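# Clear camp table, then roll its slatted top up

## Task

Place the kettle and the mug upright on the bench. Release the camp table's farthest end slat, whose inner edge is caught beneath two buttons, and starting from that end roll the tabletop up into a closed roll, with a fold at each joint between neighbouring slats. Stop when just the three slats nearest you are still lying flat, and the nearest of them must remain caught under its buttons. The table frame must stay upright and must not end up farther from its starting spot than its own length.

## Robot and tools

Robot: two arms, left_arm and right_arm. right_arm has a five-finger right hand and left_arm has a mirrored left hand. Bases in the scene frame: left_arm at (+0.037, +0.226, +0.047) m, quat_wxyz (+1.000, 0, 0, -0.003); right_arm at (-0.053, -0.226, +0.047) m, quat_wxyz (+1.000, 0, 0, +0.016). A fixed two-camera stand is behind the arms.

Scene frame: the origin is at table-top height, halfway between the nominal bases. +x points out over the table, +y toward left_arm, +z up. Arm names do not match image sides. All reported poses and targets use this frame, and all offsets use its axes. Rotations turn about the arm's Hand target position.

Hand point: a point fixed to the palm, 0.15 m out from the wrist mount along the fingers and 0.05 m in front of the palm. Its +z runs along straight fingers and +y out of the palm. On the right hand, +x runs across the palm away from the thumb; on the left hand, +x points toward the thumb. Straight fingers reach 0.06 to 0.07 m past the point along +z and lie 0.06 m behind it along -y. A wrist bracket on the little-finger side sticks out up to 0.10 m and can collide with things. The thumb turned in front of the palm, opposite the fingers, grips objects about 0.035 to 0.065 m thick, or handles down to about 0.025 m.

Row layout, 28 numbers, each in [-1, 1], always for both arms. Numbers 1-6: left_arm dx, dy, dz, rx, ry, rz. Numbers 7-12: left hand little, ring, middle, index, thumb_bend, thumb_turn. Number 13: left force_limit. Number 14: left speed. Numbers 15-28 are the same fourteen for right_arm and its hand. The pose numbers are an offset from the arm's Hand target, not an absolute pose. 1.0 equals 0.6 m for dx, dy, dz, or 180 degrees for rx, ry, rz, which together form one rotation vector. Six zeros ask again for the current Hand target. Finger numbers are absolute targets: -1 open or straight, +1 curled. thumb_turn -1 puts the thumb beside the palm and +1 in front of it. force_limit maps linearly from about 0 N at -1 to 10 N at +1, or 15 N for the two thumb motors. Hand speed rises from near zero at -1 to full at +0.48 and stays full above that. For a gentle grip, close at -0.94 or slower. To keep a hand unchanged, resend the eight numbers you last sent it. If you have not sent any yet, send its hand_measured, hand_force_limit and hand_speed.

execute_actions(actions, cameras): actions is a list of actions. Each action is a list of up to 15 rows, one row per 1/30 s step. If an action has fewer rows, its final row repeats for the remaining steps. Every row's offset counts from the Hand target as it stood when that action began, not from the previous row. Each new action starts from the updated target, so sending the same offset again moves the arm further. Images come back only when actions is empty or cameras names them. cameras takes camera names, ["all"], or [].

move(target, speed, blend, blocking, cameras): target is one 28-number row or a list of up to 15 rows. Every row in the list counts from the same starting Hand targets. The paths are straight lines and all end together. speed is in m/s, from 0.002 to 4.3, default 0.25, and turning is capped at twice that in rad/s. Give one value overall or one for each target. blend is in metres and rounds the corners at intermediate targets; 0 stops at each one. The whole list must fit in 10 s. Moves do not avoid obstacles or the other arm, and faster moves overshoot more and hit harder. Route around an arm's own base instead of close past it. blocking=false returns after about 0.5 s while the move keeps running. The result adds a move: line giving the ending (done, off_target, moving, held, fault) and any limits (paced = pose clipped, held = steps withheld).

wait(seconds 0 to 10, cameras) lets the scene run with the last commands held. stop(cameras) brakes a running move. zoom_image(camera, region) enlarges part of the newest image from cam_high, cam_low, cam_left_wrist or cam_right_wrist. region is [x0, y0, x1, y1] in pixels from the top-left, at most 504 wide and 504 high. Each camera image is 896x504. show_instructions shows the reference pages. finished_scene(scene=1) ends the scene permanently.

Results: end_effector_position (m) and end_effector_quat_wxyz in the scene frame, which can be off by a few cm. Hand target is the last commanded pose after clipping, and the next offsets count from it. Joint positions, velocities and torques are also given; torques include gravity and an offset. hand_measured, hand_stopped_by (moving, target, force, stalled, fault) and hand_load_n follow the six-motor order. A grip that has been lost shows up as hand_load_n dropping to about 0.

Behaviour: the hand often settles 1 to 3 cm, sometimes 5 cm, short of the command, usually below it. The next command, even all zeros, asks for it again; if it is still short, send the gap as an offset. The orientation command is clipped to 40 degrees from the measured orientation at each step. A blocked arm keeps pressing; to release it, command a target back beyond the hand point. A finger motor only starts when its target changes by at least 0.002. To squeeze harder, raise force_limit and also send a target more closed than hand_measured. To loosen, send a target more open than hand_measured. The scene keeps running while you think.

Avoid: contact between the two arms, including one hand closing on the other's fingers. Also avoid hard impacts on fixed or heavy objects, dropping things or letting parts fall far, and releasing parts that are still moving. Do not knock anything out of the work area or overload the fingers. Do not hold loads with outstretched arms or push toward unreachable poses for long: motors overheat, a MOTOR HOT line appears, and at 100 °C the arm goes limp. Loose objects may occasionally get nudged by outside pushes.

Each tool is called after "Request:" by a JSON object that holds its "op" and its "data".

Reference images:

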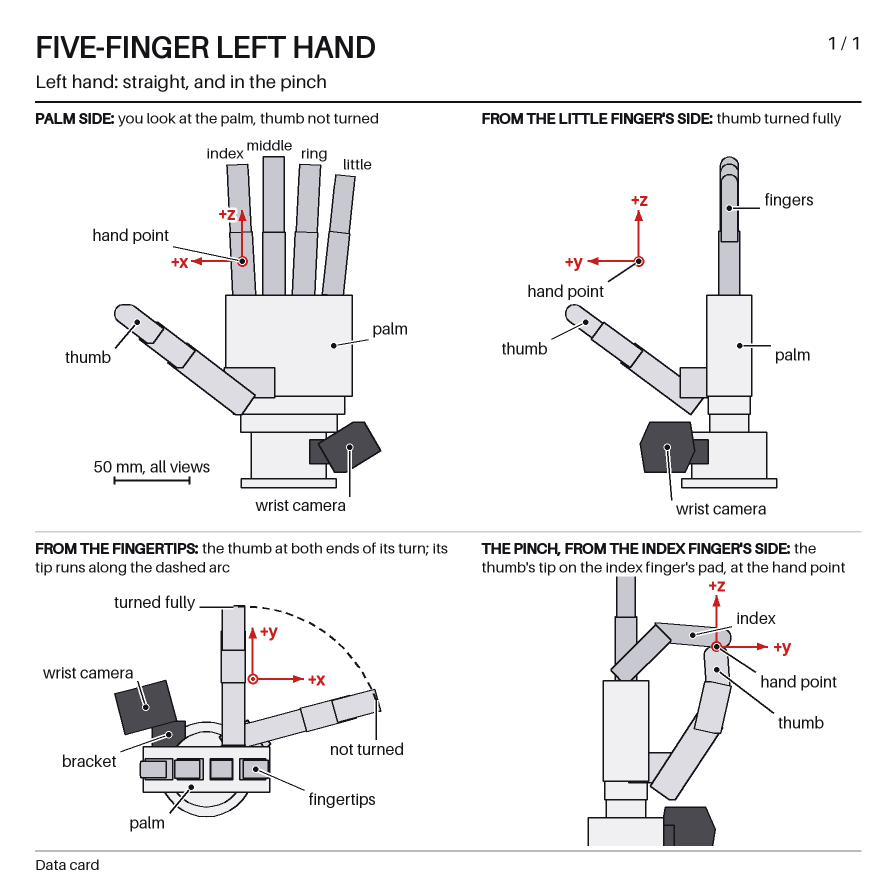

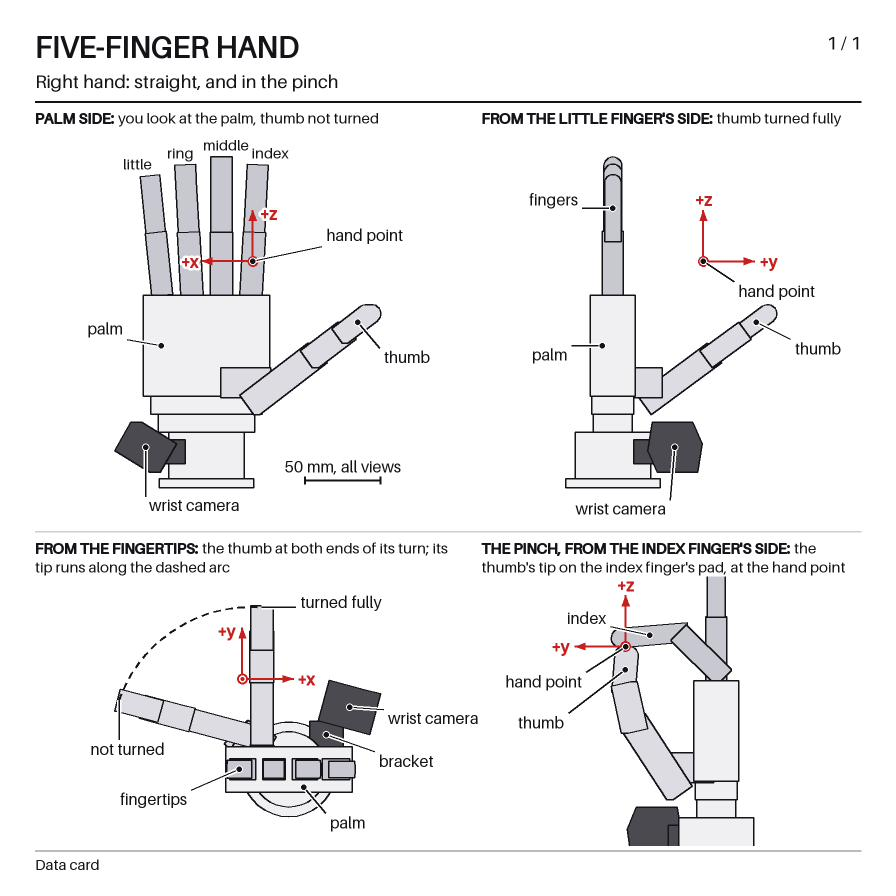

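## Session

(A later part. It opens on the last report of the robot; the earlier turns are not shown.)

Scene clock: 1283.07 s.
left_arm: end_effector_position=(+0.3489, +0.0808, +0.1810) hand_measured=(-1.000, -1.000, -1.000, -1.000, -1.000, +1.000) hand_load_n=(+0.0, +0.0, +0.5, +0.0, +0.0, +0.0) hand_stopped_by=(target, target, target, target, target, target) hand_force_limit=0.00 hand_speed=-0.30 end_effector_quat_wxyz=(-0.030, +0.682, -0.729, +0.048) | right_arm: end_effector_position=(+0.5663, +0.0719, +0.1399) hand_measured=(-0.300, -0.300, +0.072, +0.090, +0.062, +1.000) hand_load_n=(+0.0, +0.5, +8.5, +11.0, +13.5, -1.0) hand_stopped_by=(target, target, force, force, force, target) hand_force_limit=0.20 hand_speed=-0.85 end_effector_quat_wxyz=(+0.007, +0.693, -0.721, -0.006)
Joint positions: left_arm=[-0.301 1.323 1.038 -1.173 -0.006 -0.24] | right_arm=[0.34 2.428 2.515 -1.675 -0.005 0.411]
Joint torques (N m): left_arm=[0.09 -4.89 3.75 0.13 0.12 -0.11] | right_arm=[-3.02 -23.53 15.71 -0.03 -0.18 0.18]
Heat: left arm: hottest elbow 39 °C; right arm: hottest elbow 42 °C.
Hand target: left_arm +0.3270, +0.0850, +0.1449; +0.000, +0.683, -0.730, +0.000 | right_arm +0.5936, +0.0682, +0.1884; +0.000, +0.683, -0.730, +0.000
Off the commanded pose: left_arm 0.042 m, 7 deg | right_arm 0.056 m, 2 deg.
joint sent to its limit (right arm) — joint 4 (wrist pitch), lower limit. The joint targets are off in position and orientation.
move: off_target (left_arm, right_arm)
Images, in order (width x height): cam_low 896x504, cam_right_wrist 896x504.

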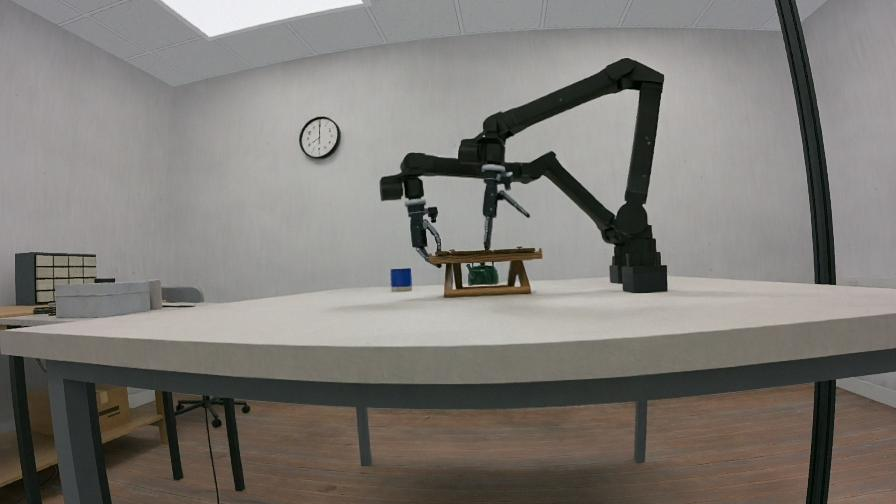

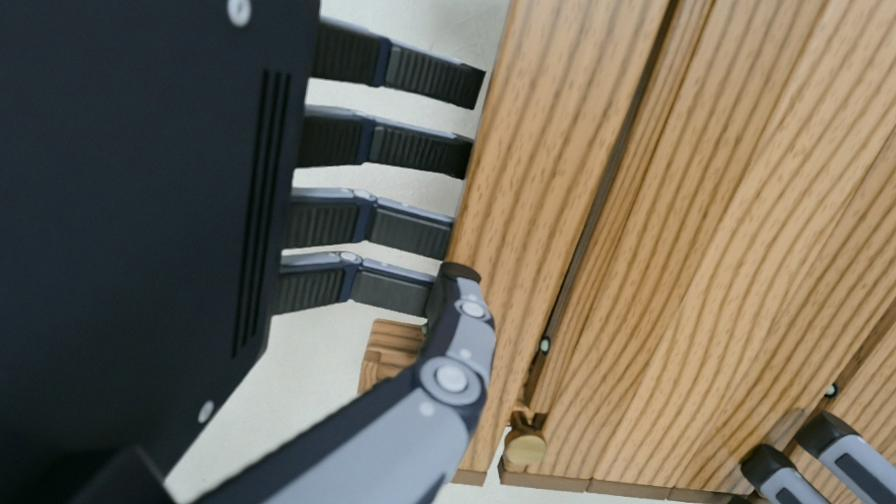

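Request:
{"op": "move", "data": {"target": [[0,0,0,0,0,0,-1,-1,-1,-1,-1,1,0,-0.3,-0.04,0,-0.085,0,0,0,-0.3,-0.3,0.5,0.5,0.2,1,0.2,-0.85],[0.02,0,0.1,0,0,0,-1,-1,-0.75,-1,-1,1,0,-0.3,-0.04,0,-0.085,0,0,0,-0.3,-0.3,0.5,0.5,0.2,1,0.2,-0.85]], "speed": 0.04, "cameras": ["cam_right_wrist","cam_low","cam_high"]}}

Request:
{"op": "zoom_image", "data": {"camera": "cam_low", "region": [400, 180, 580, 310]}}

Scene clock: 1317.70 s.
left_arm: end_effector_position=(+0.3225, +0.0885, +0.1919) hand_measured=(-1.000, -1.000, -0.750, -1.000, -1.000, +1.000) hand_load_n=(+0.0, +0.0, +0.0, +0.0, +0.0, +0.0) hand_stopped_by=(target, target, target, target, target, target) hand_force_limit=0.00 hand_speed=-0.30 end_effector_quat_wxyz=(+0.006, +0.683, -0.730, -0.013) | right_arm: end_effector_position=(+0.5632, +0.0715, +0.1379) hand_measured=(-0.300, -0.300, +0.072, +0.090, +0.062, +1.000) hand_load_n=(+0.0, +0.0, +8.0, +12.0, +11.5, -0.5) hand_stopped_by=(target, target, force, force, force, target) hand_force_limit=0.20 hand_speed=-0.85 end_effector_quat_wxyz=(+0.007, +0.693, -0.721, -0.008)
Joint positions: left_arm=[-0.301 1.347 1.075 -1.327 -0.002 -0.24] | right_arm=[0.34 2.411 2.478 -1.656 -0.009 0.411]
Joint torques (N m): left_arm=[0.91 -7.88 11.15 -0.29 0.01 -0.02] | right_arm=[-2.37 -21.3 7.66 0.84 0.16 0.22]
Heat: left arm: hottest elbow 38 °C; right arm: hottest elbow 42 °C.
Hand target: left_arm +0.3390, +0.0849, +0.2050; +0.000, +0.683, -0.730, +0.000 | right_arm +0.5696, +0.0680, +0.1375; +0.000, +0.683, -0.730, +0.000
Off the commanded pose: left_arm 0.021 m, 2 deg | right_arm 0.007 m, 2 deg.
move: off_target (left_arm); target 2's new numbers were sent with left_arm's hand 0.021 m and 2 deg from that target
Images, in order (width x height): cam_high 896x504, cam_low 896x504, cam_right_wrist 896x504.

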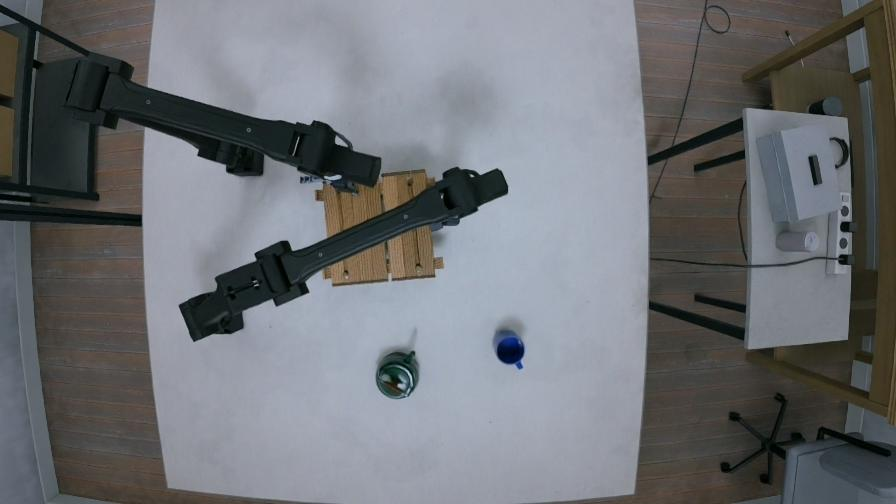

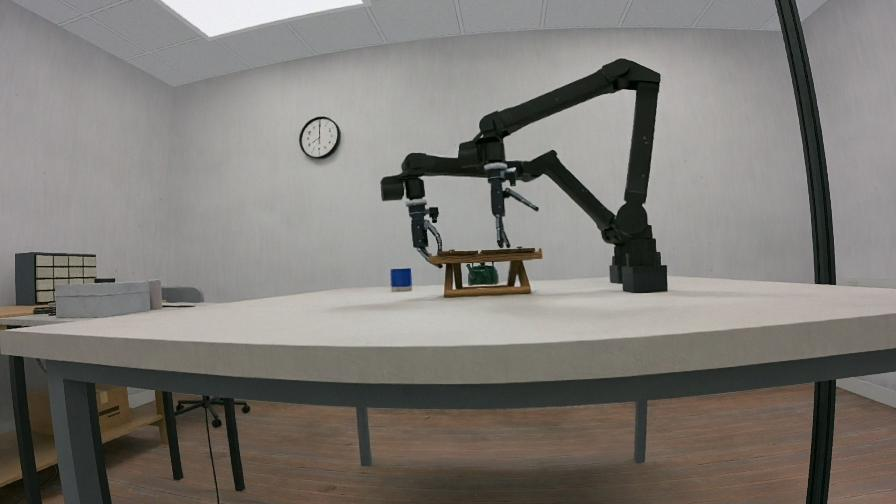

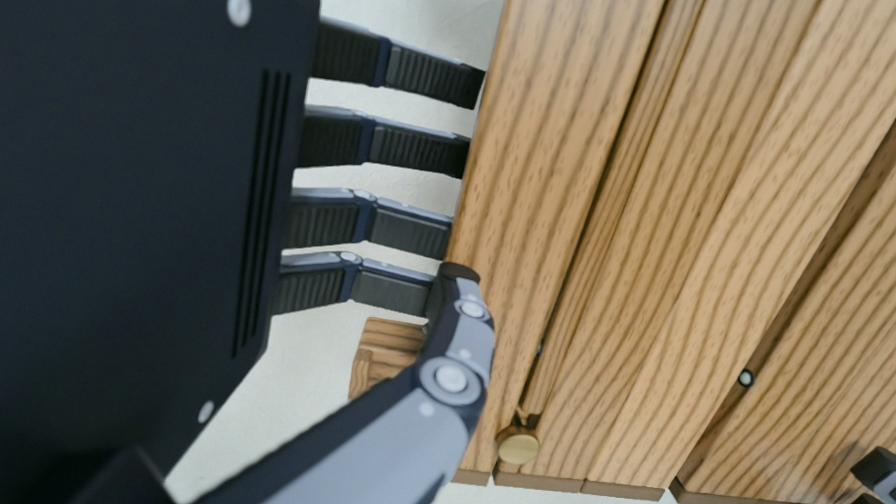

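Scaled by 2.800 from the camera's 896x504 image, which has a finer 1280x720 frame.

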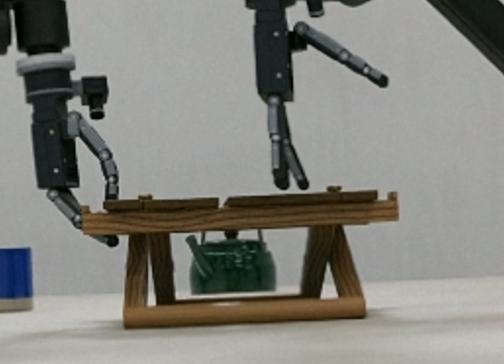

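Request:
{"op": "move", "data": {"target": [[-0.025,0,-0.11,0,0,0,-1,-1,-0.75,-1,-1,1,0,-0.3,0,0,0,0,0,0,-0.3,-0.3,0.5,0.5,0.2,1,0.2,-0.85],[-0.03,0,-0.1667,0,0,0,-1,-1,-0.75,-1,-1,1,0,-0.3,0,0,0,0,0,0,-0.3,-0.3,0.5,0.5,0.2,1,0.2,-0.85]], "speed": 0.03, "cameras": ["cam_right_wrist","cam_low"]}}

Request:
{"op": "zoom_image", "data": {"camera": "cam_low", "region": [400, 180, 580, 310]}}

Scene clock: 1344.47 s.
left_arm: end_effector_position=(+0.3290, +0.0864, +0.1779) hand_measured=(-1.000, -1.000, -0.748, -1.000, -1.000, +1.000) hand_load_n=(+0.0, +0.0, -25.5, +0.0, +0.0, +0.0) hand_stopped_by=(target, target, target, target, target, target) hand_force_limit=0.00 hand_speed=-0.30 end_effector_quat_wxyz=(-0.030, +0.682, -0.729, +0.051) | right_arm: end_effector_position=(+0.5633, +0.0716, +0.1378) hand_measured=(-0.300, -0.300, +0.072, +0.090, +0.062, +1.000) hand_load_n=(+0.0, +0.0, +8.0, +12.0, +11.5, +0.0) hand_stopped_by=(target, target, force, force, force, target) hand_force_limit=0.20 hand_speed=-0.85 end_effector_quat_wxyz=(+0.006, +0.693, -0.721, -0.008)
Joint positions: left_arm=[-0.301 1.266 0.978 -1.164 -0.002 -0.24] | right_arm=[0.34 2.411 2.478 -1.655 -0.009 0.411]
Joint torques (N m): left_arm=[-0.03 0.79 1.39 4.08 -0.02 -0.15] | right_arm=[-2.55 -21.83 7.88 1.1 0.16 0.18]
Heat: left arm: hottest elbow 40 °C; right arm: hottest shoulder 41 °C.
Hand target: left_arm +0.3209, +0.0850, +0.1049; +0.000, +0.683, -0.730, +0.000 | right_arm +0.5696, +0.0680, +0.1375; +0.000, +0.683, -0.730, +0.000
Off the commanded pose: left_arm 0.073 m, 7 deg | right_arm 0.007 m, 2 deg.
move: off_target (left_arm)
Images, in order (width x height): cam_low 896x504, cam_right_wrist 896x504.

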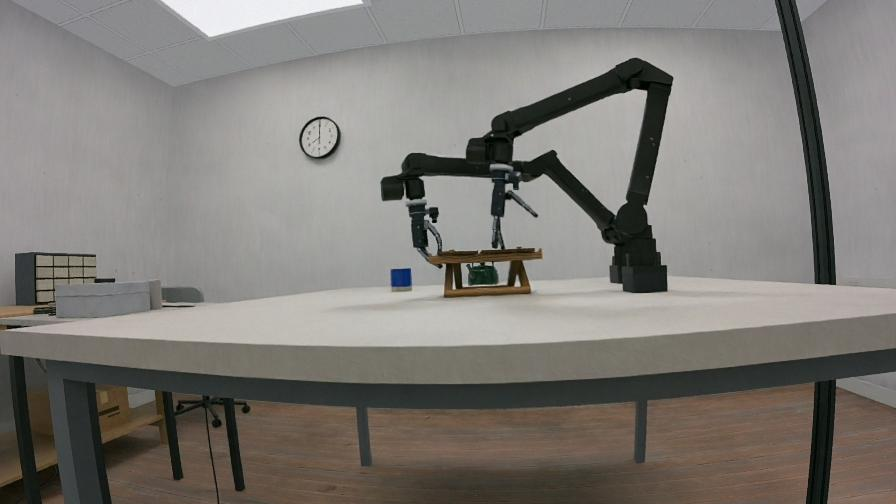

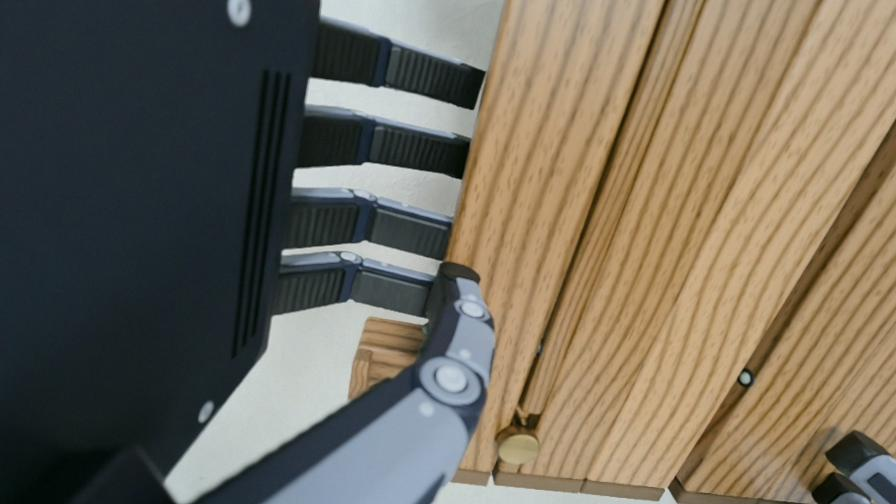

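Scaled by 2.800 from the camera's 896x504 image, which has a finer 1280x720 frame.

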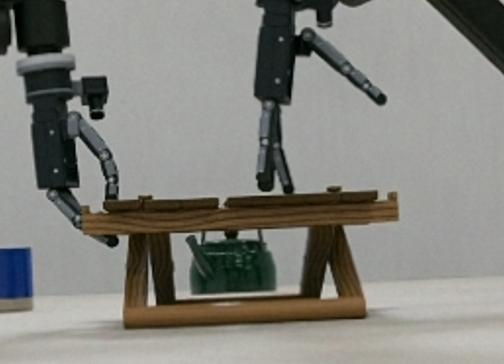

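Request:
{"op": "move", "data": {"target": [[0,0,0.15,0,0,0,-1,-1,-0.75,-1,-1,1,0,-0.3,0,0,0,0,0,0,-0.3,-0.3,0.5,0.5,0.2,1,0.2,-0.85],[0,0,0.1667,0,0,0,-1,-1,-1,-1,-1,1,0,-0.3,0,0,0,0,0,0,-0.3,-0.3,0.5,0.5,0.2,1,0.2,-0.85],[0.01,0,0.0167,0,0,0,-1,-1,-1,-1,-1,1,0,-0.3,0,0,0,0,0,0,-0.3,-0.3,0.5,0.5,0.2,1,0.2,-0.85]], "speed": [0.06,0.06,0.04], "cameras": ["cam_right_wrist","cam_low"]}}

Request:
{"op": "zoom_image", "data": {"camera": "cam_low", "region": [400, 180, 580, 310]}}

Scene clock: 1356.93 s.
left_arm: end_effector_position=(+0.3352, +0.0840, +0.1791) hand_measured=(-1.000, -1.000, -0.998, -1.000, -1.000, +1.000) hand_load_n=(+0.0, +0.0, -9.5, +0.0, +0.0, +0.0) hand_stopped_by=(target, target, target, target, target, target) hand_force_limit=0.00 hand_speed=-0.30 end_effector_quat_wxyz=(-0.029, +0.682, -0.729, +0.052) | right_arm: end_effector_position=(+0.5633, +0.0716, +0.1373) hand_measured=(-0.300, -0.300, +0.072, +0.090, +0.062, +1.000) hand_load_n=(+0.0, +0.0, +8.0, +12.5, +11.5, +0.0) hand_stopped_by=(target, target, force, force, force, target) hand_force_limit=0.20 hand_speed=-0.85 end_effector_quat_wxyz=(+0.006, +0.693, -0.721, -0.008)
Joint positions: left_arm=[-0.301 1.282 0.996 -1.165 0 -0.24] | right_arm=[0.34 2.411 2.477 -1.654 -0.009 0.411]
Joint torques (N m): left_arm=[0.32 -0.44 2.37 3.06 -0.08 -0.08] | right_arm=[-1.61 -21.13 7.86 0.85 0.25 0.23]
Heat: left arm: hottest elbow 40 °C; right arm: hottest shoulder 41 °C.
Hand target: left_arm +0.3270, +0.0849, +0.1150; +0.000, +0.683, -0.730, +0.000 | right_arm +0.5696, +0.0680, +0.1375; +0.000, +0.683, -0.730, +0.000
Off the commanded pose: left_arm 0.065 m, 7 deg | right_arm 0.007 m, 2 deg.
move: off_target (left_arm); target 2's new numbers were sent with left_arm's hand 0.022 m and 2 deg from that target
Images, in order (width x height): cam_low 896x504, cam_right_wrist 896x504.

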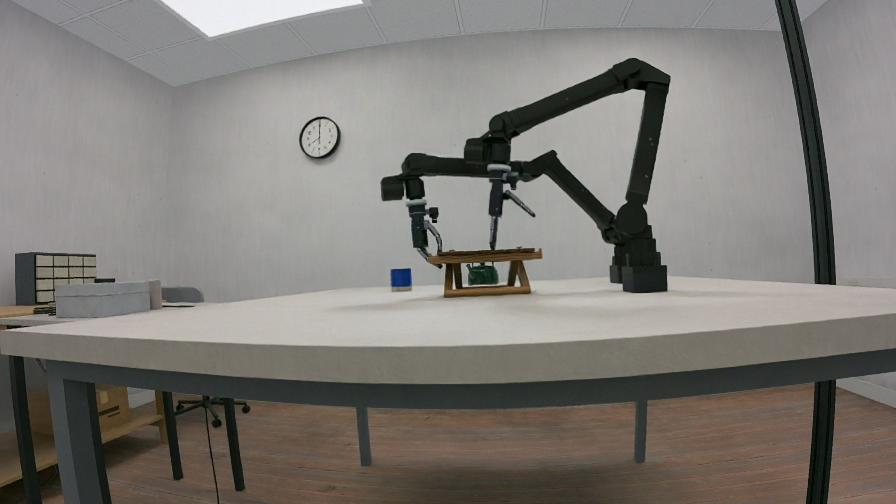

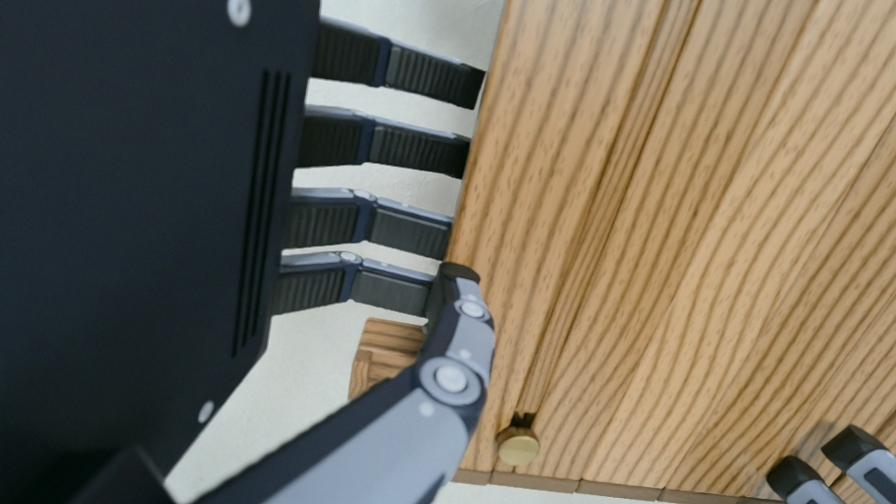

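Scaled by 2.800 from the camera's 896x504 image, which has a finer 1280x720 frame.

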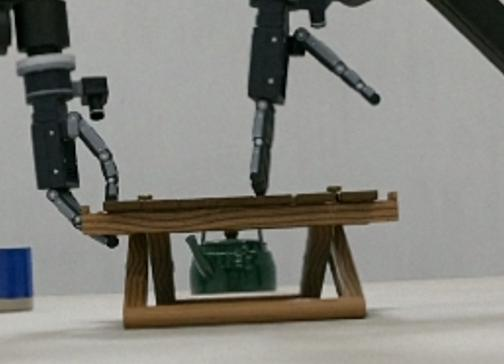

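Request:
{"op": "move", "data": {"target": [[0,0,0,0,0,0,-1,-1,-1,-1,-1,1,0,-0.3,0.04,0,0,0,0,0,-0.3,-0.3,0.5,0.5,0.2,1,0.2,-0.85]], "speed": 0.03, "cameras": ["cam_right_wrist","cam_low"]}}

Request:
{"op": "zoom_image", "data": {"camera": "cam_low", "region": [400, 180, 580, 310]}}

Scene clock: 1362.70 s.
left_arm: end_effector_position=(+0.3404, +0.0828, +0.1779) hand_measured=(-1.000, -1.000, -1.000, -1.000, -1.000, +1.000) hand_load_n=(+0.0, +0.0, -5.0, +0.0, +0.0, +0.0) hand_stopped_by=(target, target, target, target, target, target) hand_force_limit=0.00 hand_speed=-0.30 end_effector_quat_wxyz=(-0.034, +0.681, -0.729, +0.059) | right_arm: end_effector_position=(+0.5718, +0.0738, +0.1378) hand_measured=(-0.300, -0.300, +0.072, +0.090, +0.062, +1.000) hand_load_n=(+0.0, +0.0, +7.0, +12.5, +12.0, +0.0) hand_stopped_by=(target, target, force, force, force, target) hand_force_limit=0.20 hand_speed=-0.85 end_effector_quat_wxyz=(+0.001, +0.697, -0.717, -0.004)
Joint positions: left_arm=[-0.301 1.285 0.996 -1.145 -0.002 -0.24] | right_arm=[0.34 2.446 2.546 -1.675 -0.006 0.401]
Joint torques (N m): left_arm=[0.09 -0.5 2.69 2.28 -0.02 -0.11] | right_arm=[-3.19 -18.32 15.16 -0.05 0.09 0.21]
Heat: left arm: hottest elbow 39 °C; right arm: hottest shoulder 41 °C.
Hand target: left_arm +0.3270, +0.0850, +0.1149; +0.000, +0.683, -0.730, +0.000 | right_arm +0.5936, +0.0680, +0.1374; +0.000, +0.683, -0.730, -0.001
Off the commanded pose: left_arm 0.064 m, 8 deg | right_arm 0.023 m, 2 deg.
joint sent to its limit (right arm) — joint 4 (wrist pitch), lower limit. The joint targets still meet the commanded pose.
move: off_target (left_arm, right_arm)
Images, in order (width x height): cam_low 896x504, cam_right_wrist 896x504.

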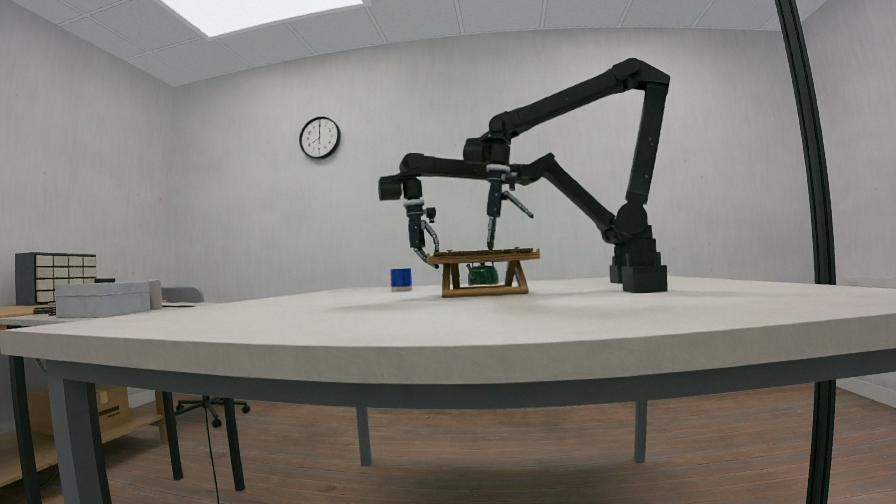

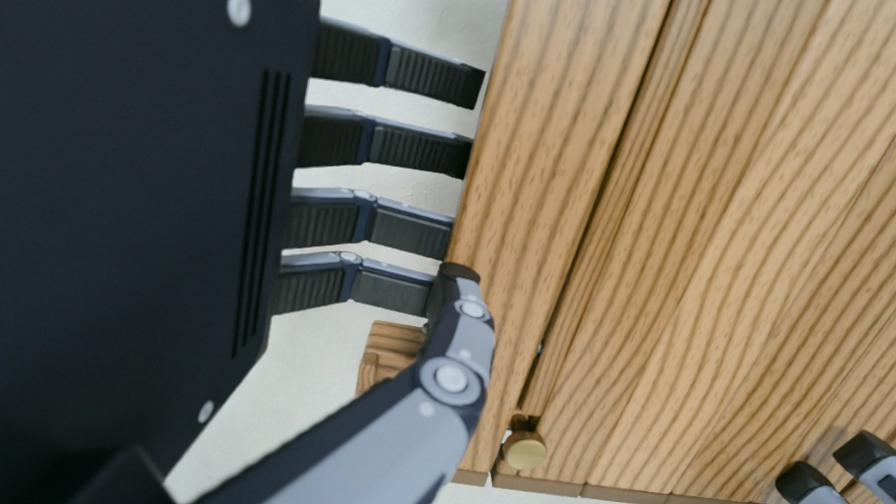

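Scaled by 2.800 from the camera's 896x504 image, which has a finer 1280x720 frame.

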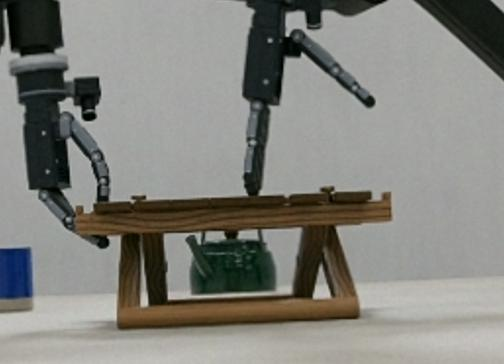

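Request:
{"op": "zoom_image", "data": {"camera": "cam_low", "region": [420, 235, 550, 305]}}

Request:
{"op": "zoom_image", "data": {"camera": "cam_low", "region": [420, 235, 480, 305]}}

Scaled by 3.877 from the camera's 896x504 image, which has a finer 1280x720 frame.

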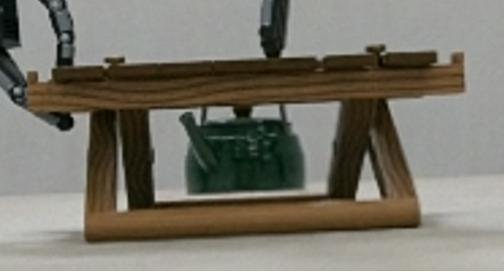

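Scaled by 7.200 from the camera's 896x504 image, which has a finer 1280x720 frame.

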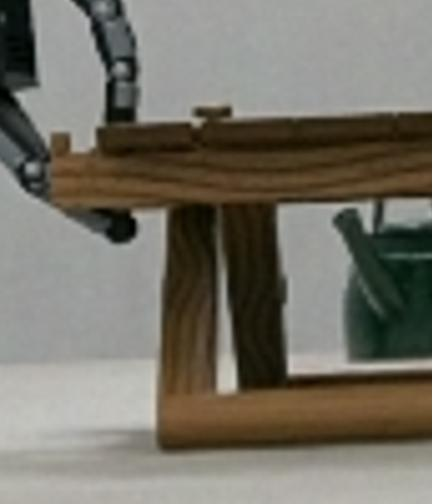

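Request:
{"op": "move", "data": {"target": [[-0.06,0,-0.01,0,0,0,-1,-1,-1,-1,-1,1,0,-0.3,0.01,0,0,0,0,0,-0.3,-0.3,0.5,0.5,0.2,1,0.2,-0.85]], "speed": 0.03, "cameras": ["cam_right_wrist","cam_low"]}}

Request:
{"op": "zoom_image", "data": {"camera": "cam_low", "region": [400, 180, 580, 310]}}

Request:
{"op": "zoom_image", "data": {"camera": "cam_low", "region": [420, 235, 480, 305]}}

Scene clock: 1457.47 s.
left_arm: end_effector_position=(+0.3331, +0.0837, +0.1717) hand_measured=(-1.000, -1.000, -1.000, -1.000, -1.000, +1.000) hand_load_n=(+0.0, +0.0, +1.0, +0.0, +0.0, +0.0) hand_stopped_by=(target, target, target, target, target, target) hand_force_limit=0.00 hand_speed=-0.30 end_effector_quat_wxyz=(-0.050, +0.685, -0.722, +0.081) | right_arm: end_effector_position=(+0.5780, +0.0737, +0.1380) hand_measured=(-0.300, -0.300, +0.072, +0.090, +0.062, +1.000) hand_load_n=(+0.0, +0.0, +6.0, +12.5, +14.5, +0.0) hand_stopped_by=(target, target, force, force, force, target) hand_force_limit=0.20 hand_speed=-0.85 end_effector_quat_wxyz=(-0.005, +0.696, -0.718, -0.001)
Joint positions: left_arm=[-0.307 1.228 0.931 -1.084 -0.011 -0.261] | right_arm=[0.337 2.459 2.572 -1.675 -0.006 0.4]
Joint torques (N m): left_arm=[-1.49 -1.61 1.17 -0.17 0.25 -0.17] | right_arm=[-2.67 -18.73 15.06 -0.13 -0.02 0.23]
Heat: left arm: hottest elbow 35 °C; right arm: hottest elbow 50 °C.
Hand target: left_arm +0.2910, +0.0850, +0.1089; +0.000, +0.683, -0.730, +0.000 | right_arm +0.5995, +0.0681, +0.1375; +0.000, +0.683, -0.730, +0.000
Off the commanded pose: left_arm 0.076 m, 11 deg | right_arm 0.022 m, 2 deg.
joint sent to its limit (right arm) — joint 4 (wrist pitch), lower limit. The joint targets still meet the commanded pose.
move: off_target (left_arm, right_arm)
Images, in order (width x height): cam_low 896x504, cam_right_wrist 896x504.

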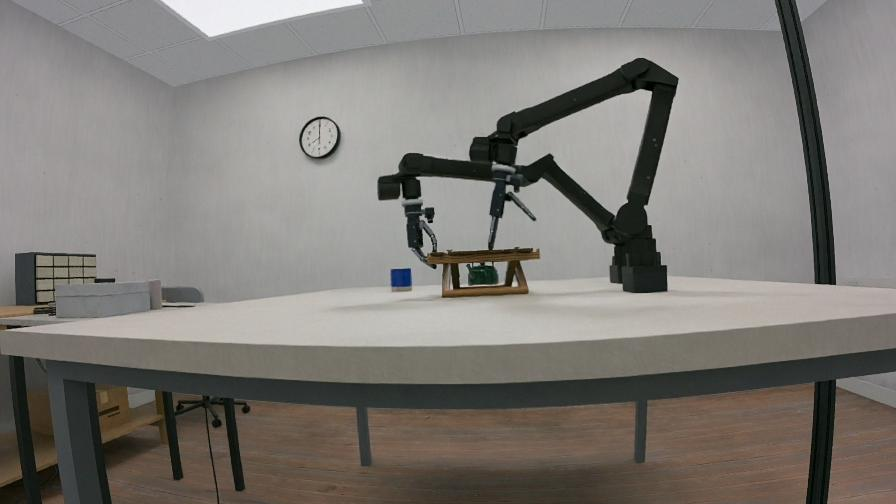

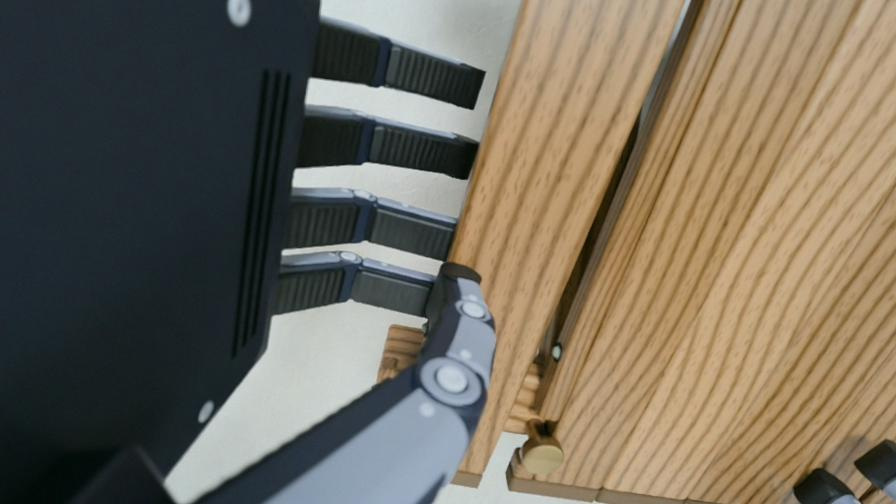

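Scaled by 2.800 from the camera's 896x504 image, which has a finer 1280x720 frame.

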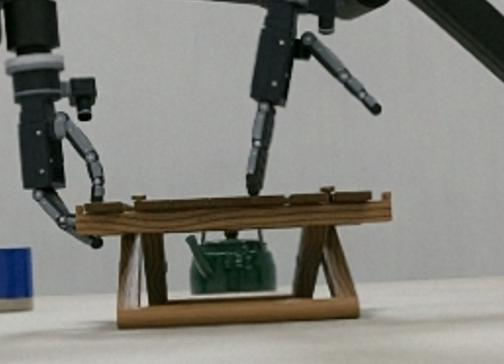

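Scaled by 7.200 from the camera's 896x504 image, which has a finer 1280x720 frame.

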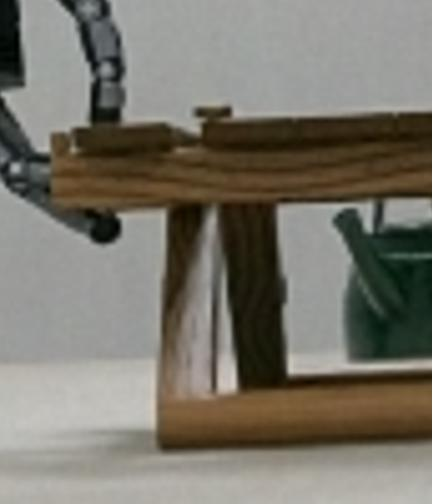

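Request:
{"op": "move", "data": {"target": [[0,0,0,0,0,0,-1,-1,-1,-1,-1,1,0,-0.3,0,0,0.06,0,0,0,-0.3,-0.3,0.5,0.5,0.2,1,0.2,-0.85]], "speed": 0.03, "cameras": ["cam_right_wrist","cam_low","cam_high"]}}

Request:
{"op": "zoom_image", "data": {"camera": "cam_low", "region": [400, 180, 580, 310]}}

Request:
{"op": "zoom_image", "data": {"camera": "cam_high", "region": [300, 140, 480, 300]}}

Scene clock: 1464.90 s.
left_arm: end_effector_position=(+0.3331, +0.0836, +0.1717) hand_measured=(-1.000, -1.000, -1.000, -1.000, -1.000, +1.000) hand_load_n=(+0.0, +0.0, +1.0, +0.0, +0.0, +0.0) hand_stopped_by=(target, target, target, target, target, target) hand_force_limit=0.00 hand_speed=-0.30 end_effector_quat_wxyz=(-0.050, +0.686, -0.722, +0.081) | right_arm: end_effector_position=(+0.5780, +0.0737, +0.1383) hand_measured=(-0.300, -0.300, +0.072, +0.090, +0.062, +1.000) hand_load_n=(+0.0, +0.0, +6.0, +13.0, +14.5, +0.0) hand_stopped_by=(target, target, force, force, force, target) hand_force_limit=0.20 hand_speed=-0.85 end_effector_quat_wxyz=(-0.005, +0.696, -0.718, -0.001)
Joint positions: left_arm=[-0.307 1.228 0.931 -1.084 -0.011 -0.261] | right_arm=[0.337 2.459 2.572 -1.675 -0.006 0.4]
Joint torques (N m): left_arm=[-1.44 -1.49 1.21 -0.14 0.27 -0.17] | right_arm=[-3.31 -22.07 14.04 0.1 -0.1 0.23]
Heat: left arm: hottest elbow 35 °C; right arm: hottest elbow 50 °C.
Hand target: left_arm +0.2910, +0.0850, +0.1089; +0.000, +0.683, -0.730, +0.000 | right_arm +0.5995, +0.0681, +0.1735; +0.000, +0.683, -0.730, +0.000
Off the commanded pose: left_arm 0.076 m, 11 deg | right_arm 0.042 m, 2 deg.
joint sent to its limit (right arm) — joint 4 (wrist pitch), lower limit. The joint targets are off in orientation, not in position.
move: off_target (left_arm, right_arm)
Images, in order (width x height): cam_high 896x504, cam_low 896x504, cam_right_wrist 896x504.

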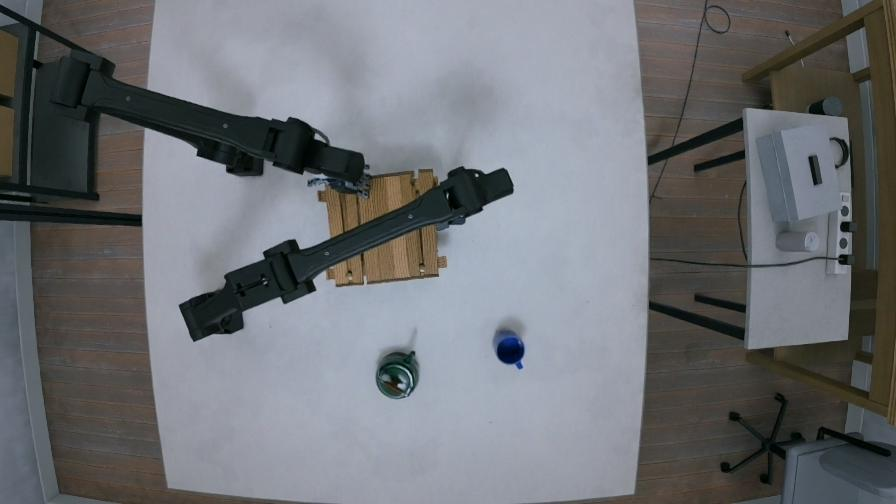

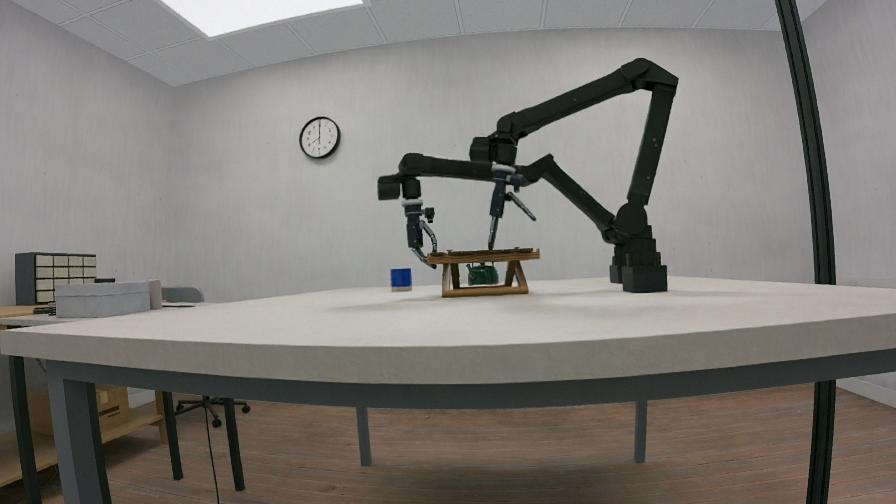

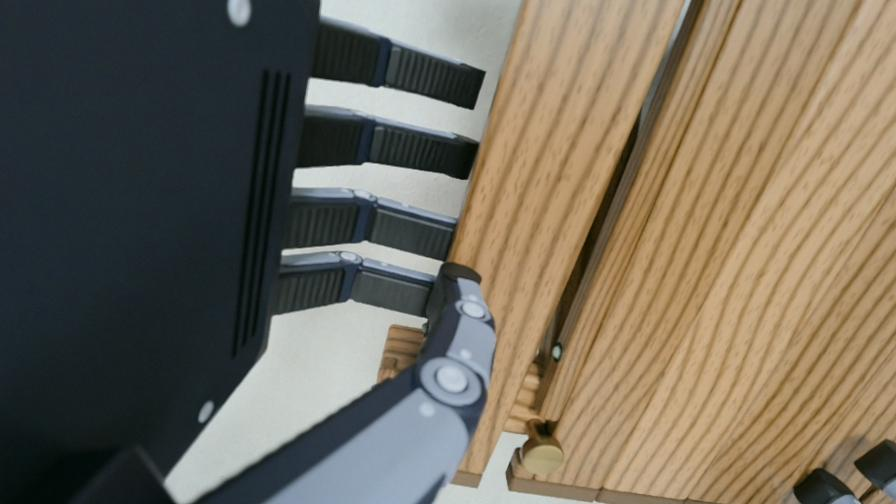

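Scaled by 2.800 from the camera's 896x504 image, which has a finer 1280x720 frame.

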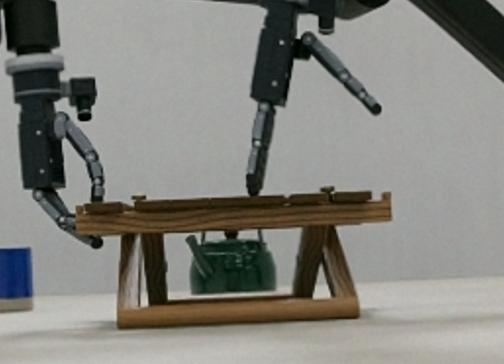

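Scaled by 2.800 from the camera's 896x504 image, which has a finer 1280x720 frame.

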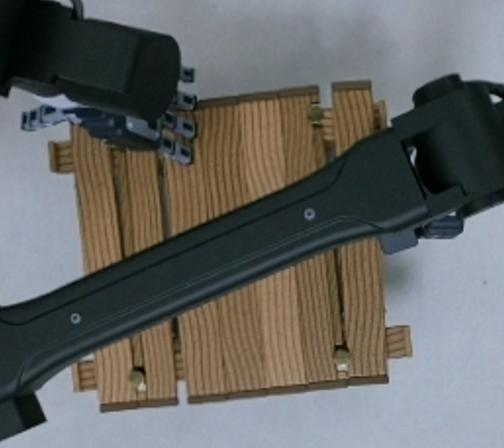

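Request:
{"op": "zoom_image", "data": {"camera": "cam_high", "region": [400, 250, 450, 290]}}

Request:
{"op": "move", "data": {"target": [[0,0,0,0,0,0,-1,-1,-1,-1,-1,1,0,-0.3,0,0,0.04,0,0,0,-0.3,-0.3,0.5,0.5,0.2,1,0.2,-0.85]], "speed": 0.03, "cameras": ["cam_right_wrist","cam_low","cam_high"]}}

Request:
{"op": "zoom_image", "data": {"camera": "cam_low", "region": [400, 180, 580, 310]}}

Scaled by 10.080 from the camera's 896x504 image, which has a finer 1280x720 frame.

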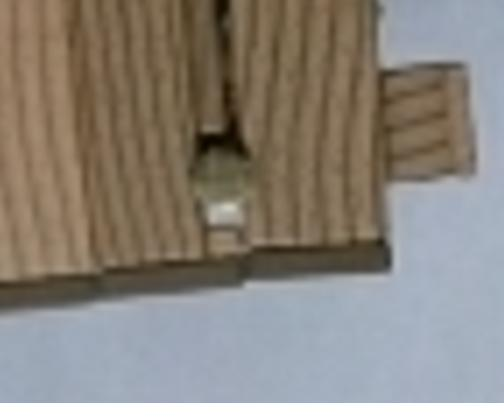

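Scene clock: 1471.83 s.
left_arm: end_effector_position=(+0.3333, +0.0837, +0.1716) hand_measured=(-1.000, -1.000, -1.000, -1.000, -1.000, +1.000) hand_load_n=(+0.0, +0.0, +1.0, +0.0, +0.0, +0.0) hand_stopped_by=(target, target, target, target, target, target) hand_force_limit=0.00 hand_speed=-0.30 end_effector_quat_wxyz=(-0.050, +0.686, -0.722, +0.081) | right_arm: end_effector_position=(+0.5783, +0.0739, +0.1460) hand_measured=(-0.300, -0.300, +0.072, +0.090, +0.062, +1.000) hand_load_n=(+0.0, +0.0, +9.5, +10.0, +14.5, -1.0) hand_stopped_by=(target, target, force, force, force, target) hand_force_limit=0.20 hand_speed=-0.85 end_effector_quat_wxyz=(-0.011, +0.696, -0.718, +0.001)
Joint positions: left_arm=[-0.307 1.228 0.931 -1.084 -0.011 -0.261] | right_arm=[0.337 2.447 2.572 -1.675 -0.006 0.4]
Joint torques (N m): left_arm=[-1.49 -1.49 1.18 -0.09 0.27 -0.18] | right_arm=[-2.78 -24.7 13.68 -0.32 -0.14 0.32]
Heat: left arm: hottest elbow 34 °C; right arm: hottest elbow 50 °C.
Hand target: left_arm +0.2910, +0.0850, +0.1089; +0.000, +0.683, -0.730, +0.000 | right_arm +0.5995, +0.0681, +0.1974; +0.000, +0.683, -0.730, +0.000
Off the commanded pose: left_arm 0.076 m, 11 deg | right_arm 0.056 m, 2 deg.
joint sent to its limit (right arm) — joint 4 (wrist pitch), lower limit. The joint targets are off in position and orientation.
move: off_target (left_arm, right_arm)
Images, in order (width x height): cam_high 896x504, cam_low 896x504, cam_right_wrist 896x504.

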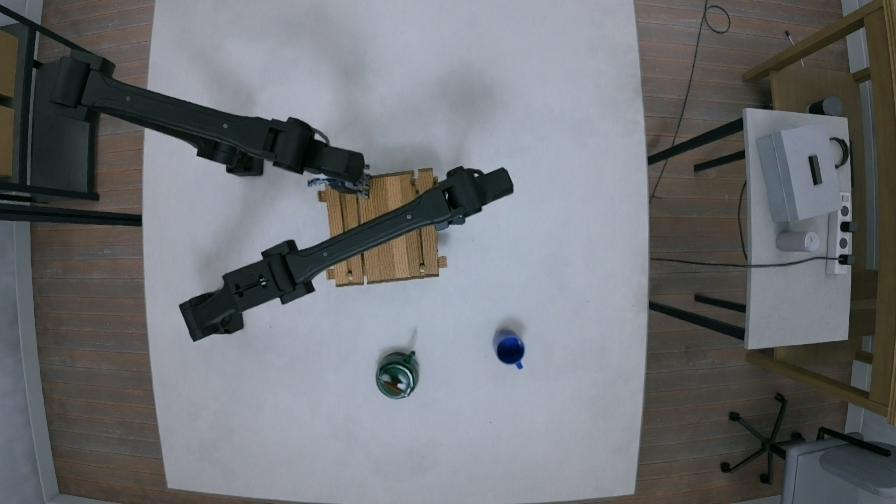

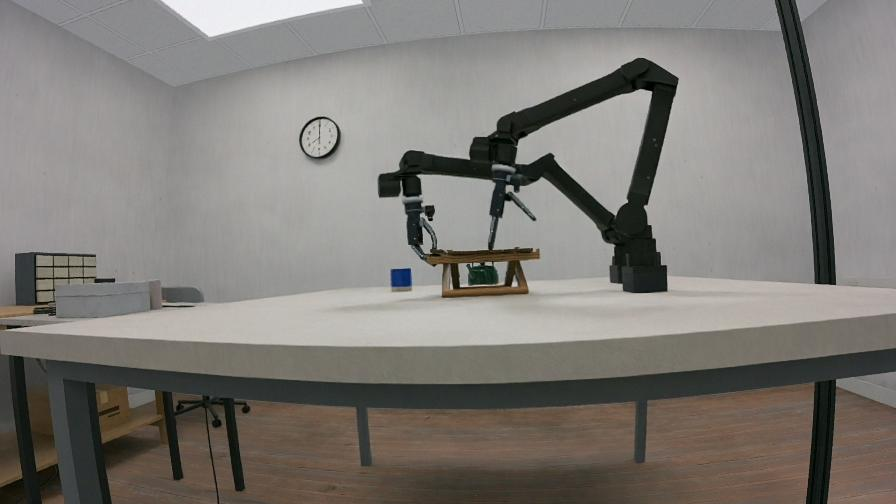

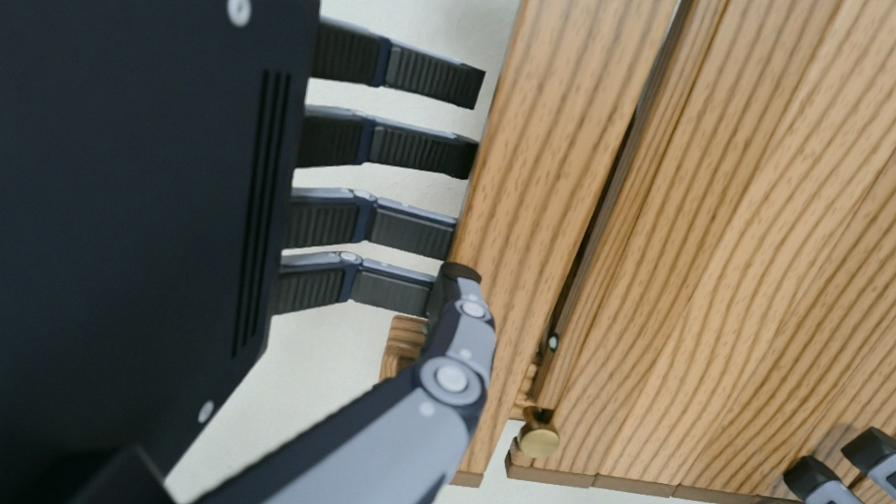

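Scaled by 2.800 from the camera's 896x504 image, which has a finer 1280x720 frame.

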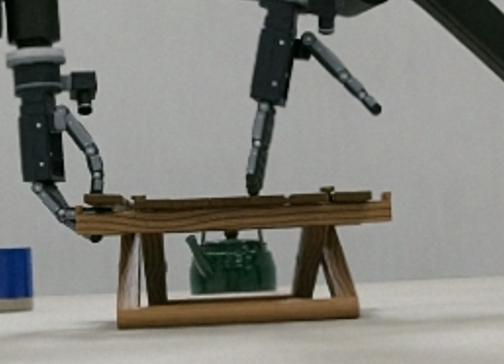

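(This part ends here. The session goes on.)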